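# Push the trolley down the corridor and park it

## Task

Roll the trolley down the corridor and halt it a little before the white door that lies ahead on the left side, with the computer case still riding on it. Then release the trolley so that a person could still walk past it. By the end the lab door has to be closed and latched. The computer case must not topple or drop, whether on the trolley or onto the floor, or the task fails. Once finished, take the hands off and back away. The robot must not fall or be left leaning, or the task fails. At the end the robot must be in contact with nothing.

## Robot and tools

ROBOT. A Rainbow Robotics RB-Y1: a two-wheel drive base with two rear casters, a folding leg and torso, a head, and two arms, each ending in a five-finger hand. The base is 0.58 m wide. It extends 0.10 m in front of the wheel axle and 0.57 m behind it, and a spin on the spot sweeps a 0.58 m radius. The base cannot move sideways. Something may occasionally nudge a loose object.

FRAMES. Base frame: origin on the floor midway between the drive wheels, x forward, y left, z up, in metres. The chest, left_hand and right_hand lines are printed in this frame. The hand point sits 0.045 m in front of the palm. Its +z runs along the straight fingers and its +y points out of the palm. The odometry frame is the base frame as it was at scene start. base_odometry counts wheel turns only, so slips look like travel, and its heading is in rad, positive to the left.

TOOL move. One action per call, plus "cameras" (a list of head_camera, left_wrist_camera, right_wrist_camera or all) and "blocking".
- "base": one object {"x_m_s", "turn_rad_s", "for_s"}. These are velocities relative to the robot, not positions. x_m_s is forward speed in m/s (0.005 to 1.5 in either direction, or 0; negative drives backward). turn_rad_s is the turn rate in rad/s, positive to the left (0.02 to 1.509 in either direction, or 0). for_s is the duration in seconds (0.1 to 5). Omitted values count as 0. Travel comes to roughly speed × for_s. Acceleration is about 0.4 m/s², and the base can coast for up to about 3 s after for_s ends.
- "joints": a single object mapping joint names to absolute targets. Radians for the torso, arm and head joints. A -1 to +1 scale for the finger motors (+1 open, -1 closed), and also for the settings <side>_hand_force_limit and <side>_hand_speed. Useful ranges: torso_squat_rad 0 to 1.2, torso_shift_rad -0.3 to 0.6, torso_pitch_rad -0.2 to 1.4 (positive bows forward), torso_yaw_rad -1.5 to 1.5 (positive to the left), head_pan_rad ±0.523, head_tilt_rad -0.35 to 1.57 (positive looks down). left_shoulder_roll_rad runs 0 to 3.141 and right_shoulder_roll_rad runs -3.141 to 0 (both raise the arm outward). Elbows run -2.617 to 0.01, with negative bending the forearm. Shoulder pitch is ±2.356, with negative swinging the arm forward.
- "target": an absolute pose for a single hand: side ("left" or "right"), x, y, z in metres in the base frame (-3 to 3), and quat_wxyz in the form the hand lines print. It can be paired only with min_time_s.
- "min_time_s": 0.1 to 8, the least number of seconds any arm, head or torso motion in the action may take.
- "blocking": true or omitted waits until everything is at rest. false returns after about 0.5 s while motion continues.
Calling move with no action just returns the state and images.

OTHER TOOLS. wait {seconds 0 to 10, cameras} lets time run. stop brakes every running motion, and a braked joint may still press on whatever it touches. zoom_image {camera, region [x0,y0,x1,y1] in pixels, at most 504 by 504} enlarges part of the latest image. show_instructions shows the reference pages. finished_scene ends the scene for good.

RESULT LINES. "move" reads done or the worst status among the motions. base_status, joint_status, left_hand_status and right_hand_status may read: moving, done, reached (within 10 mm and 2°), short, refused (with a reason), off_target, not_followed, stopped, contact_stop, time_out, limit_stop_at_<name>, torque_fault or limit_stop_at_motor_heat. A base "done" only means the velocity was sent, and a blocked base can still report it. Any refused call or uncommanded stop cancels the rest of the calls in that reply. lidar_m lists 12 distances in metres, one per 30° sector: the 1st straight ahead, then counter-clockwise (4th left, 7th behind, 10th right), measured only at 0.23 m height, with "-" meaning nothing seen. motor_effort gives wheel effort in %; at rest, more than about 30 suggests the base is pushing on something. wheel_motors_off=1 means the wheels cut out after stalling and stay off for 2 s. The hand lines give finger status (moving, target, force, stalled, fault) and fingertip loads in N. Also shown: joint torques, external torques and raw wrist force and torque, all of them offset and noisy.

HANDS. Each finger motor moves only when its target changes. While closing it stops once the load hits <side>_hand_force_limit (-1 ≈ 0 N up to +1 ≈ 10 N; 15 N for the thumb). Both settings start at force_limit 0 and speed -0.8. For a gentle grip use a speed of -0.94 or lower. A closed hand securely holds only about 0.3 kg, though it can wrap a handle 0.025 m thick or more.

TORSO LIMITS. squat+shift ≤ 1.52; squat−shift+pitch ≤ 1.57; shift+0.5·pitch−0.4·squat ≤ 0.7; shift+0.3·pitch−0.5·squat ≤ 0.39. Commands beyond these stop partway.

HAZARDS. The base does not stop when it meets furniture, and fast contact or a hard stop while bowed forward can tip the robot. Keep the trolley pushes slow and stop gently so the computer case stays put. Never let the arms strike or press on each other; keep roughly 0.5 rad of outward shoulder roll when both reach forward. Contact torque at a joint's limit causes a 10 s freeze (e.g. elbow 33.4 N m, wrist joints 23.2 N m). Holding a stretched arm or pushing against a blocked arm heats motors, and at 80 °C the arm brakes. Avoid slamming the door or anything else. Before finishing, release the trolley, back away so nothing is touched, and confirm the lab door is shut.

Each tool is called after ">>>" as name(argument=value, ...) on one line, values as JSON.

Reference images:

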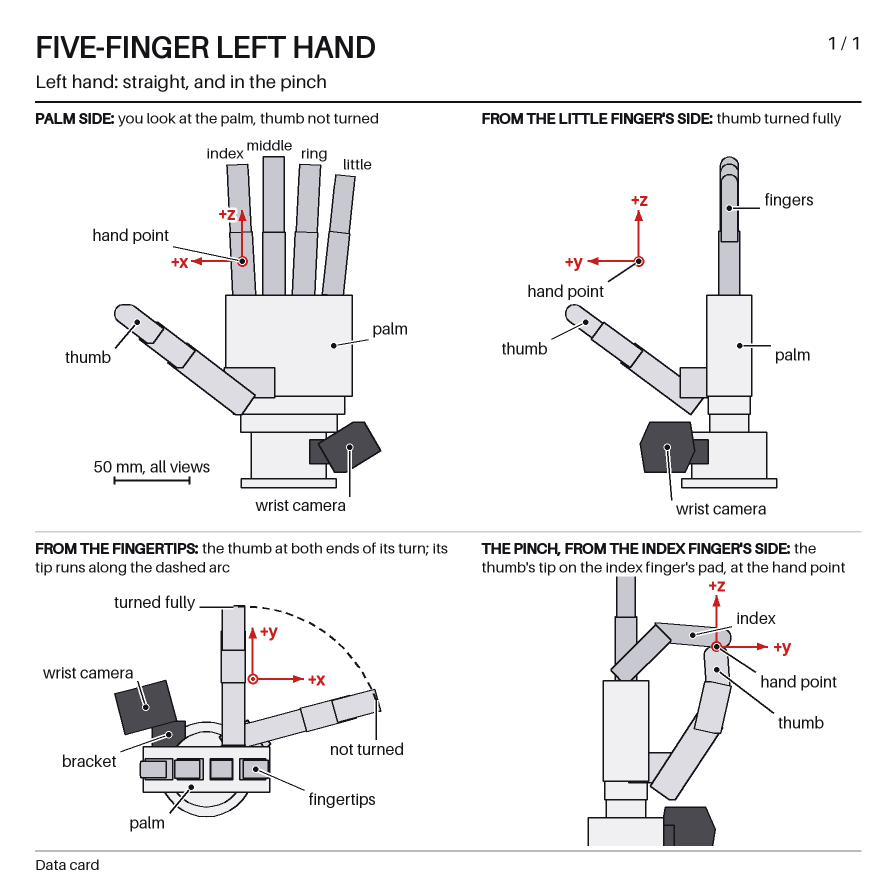

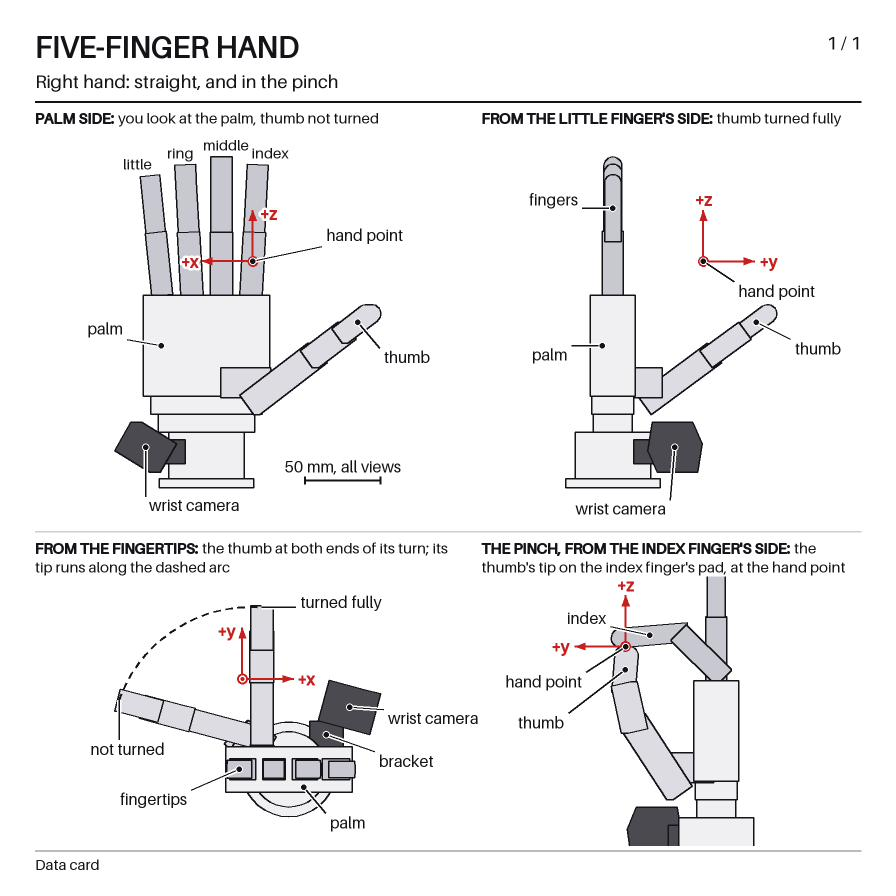

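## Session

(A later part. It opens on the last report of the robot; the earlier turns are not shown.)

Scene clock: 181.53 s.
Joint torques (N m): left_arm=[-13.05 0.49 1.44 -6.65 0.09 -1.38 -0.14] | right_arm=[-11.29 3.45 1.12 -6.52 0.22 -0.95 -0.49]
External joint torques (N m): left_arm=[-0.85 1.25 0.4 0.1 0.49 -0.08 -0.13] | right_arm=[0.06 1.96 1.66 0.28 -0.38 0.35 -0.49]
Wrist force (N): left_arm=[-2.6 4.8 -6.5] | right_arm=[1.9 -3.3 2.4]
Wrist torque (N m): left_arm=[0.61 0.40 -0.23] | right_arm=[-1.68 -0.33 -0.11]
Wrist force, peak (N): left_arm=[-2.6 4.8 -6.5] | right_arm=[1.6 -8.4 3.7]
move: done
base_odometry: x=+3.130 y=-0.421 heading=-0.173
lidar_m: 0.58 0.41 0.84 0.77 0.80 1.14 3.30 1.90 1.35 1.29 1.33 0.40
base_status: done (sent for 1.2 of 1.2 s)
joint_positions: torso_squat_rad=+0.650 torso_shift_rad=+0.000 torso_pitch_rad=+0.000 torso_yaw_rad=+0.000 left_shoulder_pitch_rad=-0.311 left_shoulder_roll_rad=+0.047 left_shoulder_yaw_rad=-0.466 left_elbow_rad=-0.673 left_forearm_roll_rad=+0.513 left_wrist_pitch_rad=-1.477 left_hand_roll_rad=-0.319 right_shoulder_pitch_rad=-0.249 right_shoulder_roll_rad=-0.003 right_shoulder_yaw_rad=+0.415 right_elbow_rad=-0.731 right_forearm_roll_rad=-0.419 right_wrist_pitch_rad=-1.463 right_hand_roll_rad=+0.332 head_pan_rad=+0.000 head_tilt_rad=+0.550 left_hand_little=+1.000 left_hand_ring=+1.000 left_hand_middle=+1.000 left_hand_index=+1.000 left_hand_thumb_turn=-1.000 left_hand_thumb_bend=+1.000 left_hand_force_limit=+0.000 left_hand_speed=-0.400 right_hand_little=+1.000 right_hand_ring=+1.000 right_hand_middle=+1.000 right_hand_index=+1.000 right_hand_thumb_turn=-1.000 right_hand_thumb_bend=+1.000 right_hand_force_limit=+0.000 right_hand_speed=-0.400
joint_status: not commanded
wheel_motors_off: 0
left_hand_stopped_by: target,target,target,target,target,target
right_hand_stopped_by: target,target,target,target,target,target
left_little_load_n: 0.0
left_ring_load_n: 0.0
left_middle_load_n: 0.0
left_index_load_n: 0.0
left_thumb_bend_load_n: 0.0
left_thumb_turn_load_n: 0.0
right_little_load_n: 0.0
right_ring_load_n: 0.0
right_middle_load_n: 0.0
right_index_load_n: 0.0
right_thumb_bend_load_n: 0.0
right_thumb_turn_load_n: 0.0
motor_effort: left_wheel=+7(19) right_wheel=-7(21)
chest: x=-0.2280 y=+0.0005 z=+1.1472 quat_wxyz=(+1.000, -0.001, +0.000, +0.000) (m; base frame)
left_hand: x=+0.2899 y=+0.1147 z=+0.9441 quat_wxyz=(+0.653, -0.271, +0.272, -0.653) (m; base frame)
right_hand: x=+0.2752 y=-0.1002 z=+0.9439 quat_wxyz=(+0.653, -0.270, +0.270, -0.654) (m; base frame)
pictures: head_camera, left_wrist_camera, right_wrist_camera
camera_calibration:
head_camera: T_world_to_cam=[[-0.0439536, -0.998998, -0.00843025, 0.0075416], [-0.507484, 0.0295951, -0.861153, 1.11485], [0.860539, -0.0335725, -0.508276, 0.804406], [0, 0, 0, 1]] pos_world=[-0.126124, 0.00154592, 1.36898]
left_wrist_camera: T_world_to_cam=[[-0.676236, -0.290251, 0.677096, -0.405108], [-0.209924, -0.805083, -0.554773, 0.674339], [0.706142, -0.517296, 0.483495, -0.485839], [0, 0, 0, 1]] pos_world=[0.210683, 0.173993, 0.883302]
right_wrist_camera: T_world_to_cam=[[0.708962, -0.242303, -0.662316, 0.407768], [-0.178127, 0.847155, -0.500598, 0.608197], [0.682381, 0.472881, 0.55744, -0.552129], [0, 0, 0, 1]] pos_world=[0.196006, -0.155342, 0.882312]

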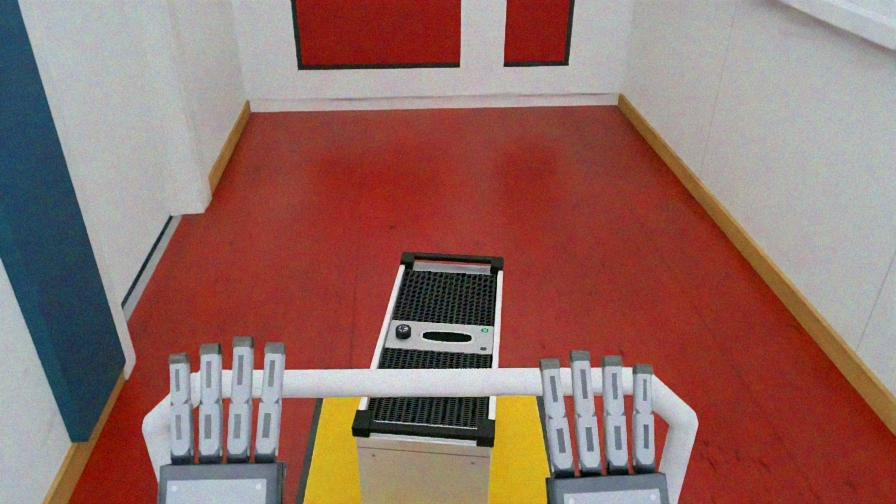

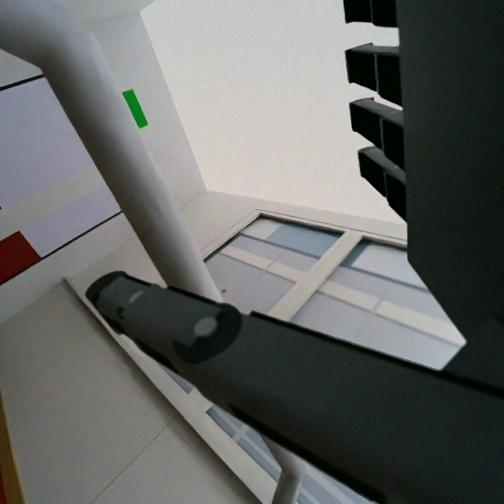

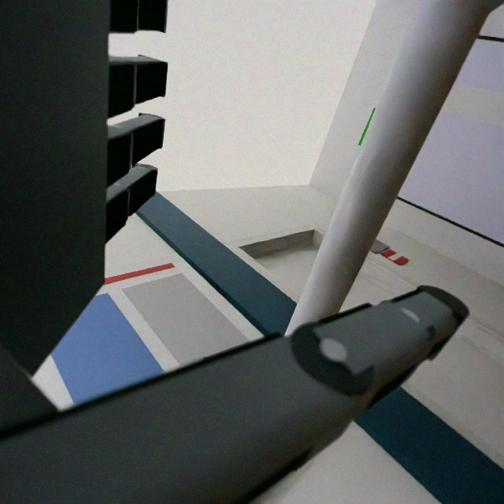

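>>> move(base={"x_m_s": -0.25, "for_s": 2.0}, joints={"head_pan_rad": 0.15, "head_tilt_rad": 0.3, "left_hand_thumb_turn": 1, "right_hand_thumb_turn": 1}, cameras=["head_camera"])

>>> zoom_image(camera="head_camera", region=[100, 0, 500, 350])

Scene clock: 187.30 s.
Joint torques (N m): left_arm=[-13.46 0.51 1.47 -6.54 0 -1.33 -0.13] | right_arm=[-11.74 3.31 1.26 -6.78 0.69 -1.15 -0.25]
External joint torques (N m): left_arm=[-1.27 1.29 0.43 0.21 0.39 -0.04 -0.13] | right_arm=[-0.39 1.81 1.8 0.02 0.09 0.14 -0.24]
Wrist force (N): left_arm=[-2.7 4.6 -6.5] | right_arm=[1.8 -3.9 2.5]
Wrist torque (N m): left_arm=[0.59 0.43 -0.22] | right_arm=[-1.79 -0.34 -0.12]
Wrist force, peak (N): left_arm=[-2.4 4.8 -6.7] | right_arm=[2.3 -4.4 3.0]
move: done
base_odometry: x=+2.638 y=-0.335 heading=-0.174
lidar_m: 1.08 0.87 0.80 0.81 0.83 1.11 2.95 1.93 1.37 1.31 1.35 0.85
base_status: done (sent for 2 of 2 s)
joint_positions: torso_squat_rad=+0.650 torso_shift_rad=+0.000 torso_pitch_rad=+0.000 torso_yaw_rad=+0.000 left_shoulder_pitch_rad=-0.311 left_shoulder_roll_rad=+0.047 left_shoulder_yaw_rad=-0.466 left_elbow_rad=-0.673 left_forearm_roll_rad=+0.513 left_wrist_pitch_rad=-1.477 left_hand_roll_rad=-0.319 right_shoulder_pitch_rad=-0.248 right_shoulder_roll_rad=-0.003 right_shoulder_yaw_rad=+0.415 right_elbow_rad=-0.731 right_forearm_roll_rad=-0.419 right_wrist_pitch_rad=-1.463 right_hand_roll_rad=+0.332 head_pan_rad=+0.150 head_tilt_rad=+0.300 left_hand_little=+1.000 left_hand_ring=+1.000 left_hand_middle=+1.000 left_hand_index=+1.000 left_hand_thumb_turn=+1.000 left_hand_thumb_bend=+1.000 left_hand_force_limit=+0.000 left_hand_speed=-0.400 right_hand_little=+1.000 right_hand_ring=+1.000 right_hand_middle=+1.000 right_hand_index=+1.000 right_hand_thumb_turn=+1.000 right_hand_thumb_bend=+1.000 right_hand_force_limit=+0.000 right_hand_speed=-0.400
joint_status: all done
wheel_motors_off: 0
left_hand_stopped_by: target,target,target,target,target,target
right_hand_stopped_by: target,target,target,target,target,target
left_little_load_n: 0.0
left_ring_load_n: 0.0
left_middle_load_n: 0.0
left_index_load_n: 0.0
left_thumb_bend_load_n: 0.0
left_thumb_turn_load_n: 0.0
right_little_load_n: 0.0
right_ring_load_n: 0.0
right_middle_load_n: 0.0
right_index_load_n: 0.0
right_thumb_bend_load_n: 0.0
right_thumb_turn_load_n: 0.0
motor_effort: left_wheel=-3(14) right_wheel=+8(35)
chest: x=-0.2281 y=+0.0005 z=+1.1472 quat_wxyz=(+1.000, -0.001, +0.000, +0.000) (m; base frame)
left_hand: x=+0.2899 y=+0.1147 z=+0.9441 quat_wxyz=(+0.653, -0.271, +0.272, -0.653) (m; base frame)
right_hand: x=+0.2751 y=-0.1002 z=+0.9439 quat_wxyz=(+0.653, -0.270, +0.270, -0.654) (m; base frame)
pictures: head_camera
camera_calibration:
head_camera: T_world_to_cam=[[0.109473, -0.993808, -0.0190076, 0.0533829], [-0.280103, -0.0124958, -0.959889, 1.2947], [0.953707, 0.110406, -0.279737, 0.515693], [0, 0, 0, 1]] pos_world=[-0.135015, 0.0122953, 1.38804]

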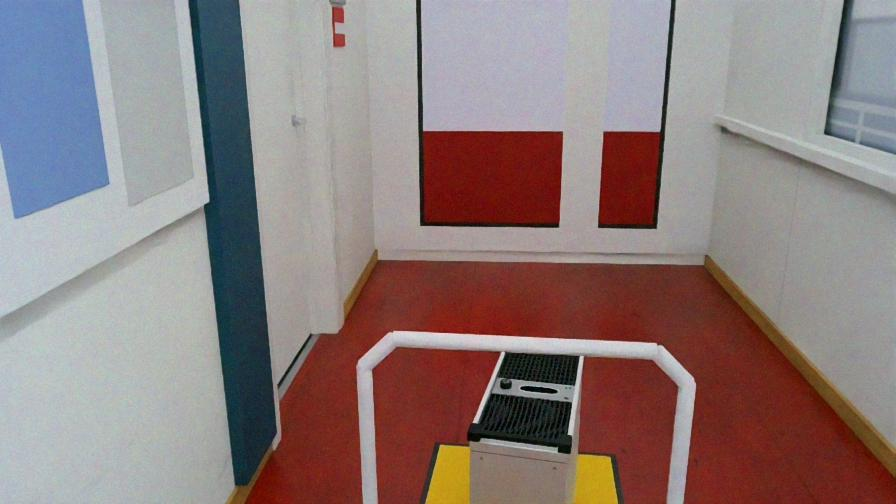

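Scaled by 1.260 from the camera's 896x504 image, which has a finer 1280x720 frame.

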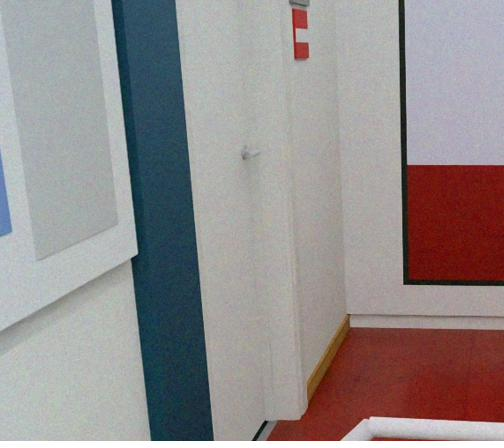

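>>> wait(seconds=1, cameras=["head_camera"])

Scene clock: 193.93 s.
Joint torques (N m): left_arm=[-13.49 0.4 1.42 -6.54 0.08 -1.45 -0.03] | right_arm=[-11.54 2.76 1.42 -6.46 0.33 -1.04 -0.28]
External joint torques (N m): left_arm=[-1.29 1.18 0.37 0.21 0.48 -0.16 -0.03] | right_arm=[-0.19 1.26 1.95 0.34 -0.27 0.26 -0.27]
Wrist force (N): left_arm=[-2.5 4.8 -6.5] | right_arm=[1.3 -4.2 1.9]
Wrist torque (N m): left_arm=[0.63 0.41 -0.21] | right_arm=[-1.81 -0.25 -0.15]
Wrist force, peak (N): left_arm=[-2.6 5.0 -6.4] | right_arm=[1.9 -4.5 2.7]
base_odometry: x=+2.638 y=-0.335 heading=-0.174
lidar_m: 1.08 0.87 0.80 0.81 0.84 1.12 2.94 1.92 1.36 1.30 1.34 0.85
base_status: done (sent for 2 of 2 s)
joint_positions: torso_squat_rad=+0.650 torso_shift_rad=+0.000 torso_pitch_rad=+0.000 torso_yaw_rad=+0.000 left_shoulder_pitch_rad=-0.311 left_shoulder_roll_rad=+0.047 left_shoulder_yaw_rad=-0.466 left_elbow_rad=-0.673 left_forearm_roll_rad=+0.513 left_wrist_pitch_rad=-1.477 left_hand_roll_rad=-0.319 right_shoulder_pitch_rad=-0.248 right_shoulder_roll_rad=-0.003 right_shoulder_yaw_rad=+0.415 right_elbow_rad=-0.731 right_forearm_roll_rad=-0.419 right_wrist_pitch_rad=-1.463 right_hand_roll_rad=+0.332 head_pan_rad=+0.150 head_tilt_rad=+0.300 left_hand_little=+1.000 left_hand_ring=+1.000 left_hand_middle=+1.000 left_hand_index=+1.000 left_hand_thumb_turn=+1.000 left_hand_thumb_bend=+1.000 left_hand_force_limit=+0.000 left_hand_speed=-0.400 right_hand_little=+1.000 right_hand_ring=+1.000 right_hand_middle=+1.000 right_hand_index=+1.000 right_hand_thumb_turn=+1.000 right_hand_thumb_bend=+1.000 right_hand_force_limit=+0.000 right_hand_speed=-0.400
joint_status: all done
wheel_motors_off: 0
left_hand_stopped_by: target,target,target,target,target,target
right_hand_stopped_by: target,target,target,target,target,target
left_little_load_n: 0.0
left_ring_load_n: 0.0
left_middle_load_n: -0.5
left_index_load_n: 0.0
left_thumb_bend_load_n: 0.0
left_thumb_turn_load_n: -0.5
right_little_load_n: 0.0
right_ring_load_n: 0.0
right_middle_load_n: 0.0
right_index_load_n: 0.0
right_thumb_bend_load_n: 0.0
right_thumb_turn_load_n: 0.0
motor_effort: left_wheel=-4(14) right_wheel=+6(35)
chest: x=-0.2281 y=+0.0005 z=+1.1472 quat_wxyz=(+1.000, -0.001, +0.000, +0.000) (m; base frame)
left_hand: x=+0.2899 y=+0.1147 z=+0.9441 quat_wxyz=(+0.653, -0.271, +0.272, -0.653) (m; base frame)
right_hand: x=+0.2751 y=-0.1002 z=+0.9439 quat_wxyz=(+0.653, -0.270, +0.270, -0.654) (m; base frame)
wait: 1.00 s; at rest from the start
pictures: head_camera
camera_calibration:
head_camera: T_world_to_cam=[[0.109473, -0.993808, -0.0190076, 0.0533829], [-0.280103, -0.0124958, -0.959889, 1.2947], [0.953707, 0.110406, -0.279737, 0.515693], [0, 0, 0, 1]] pos_world=[-0.135015, 0.0122953, 1.38804]

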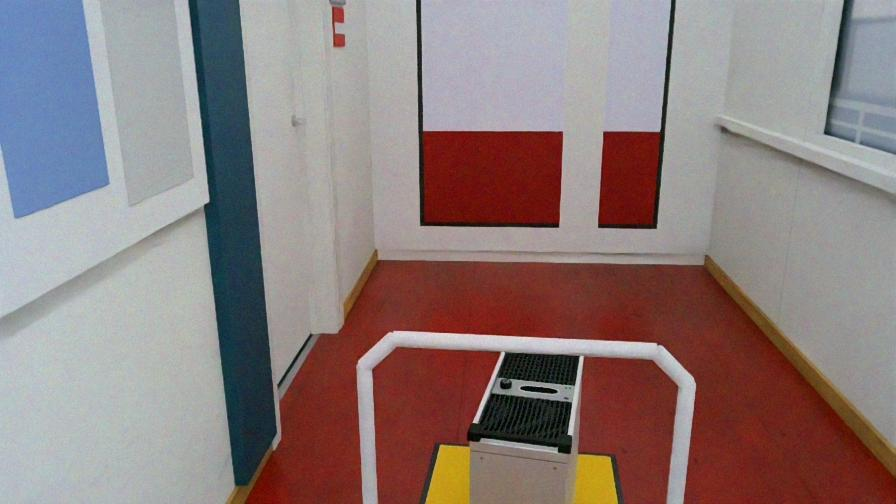

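>>> finished_scene()

The scene is finished: the task was done.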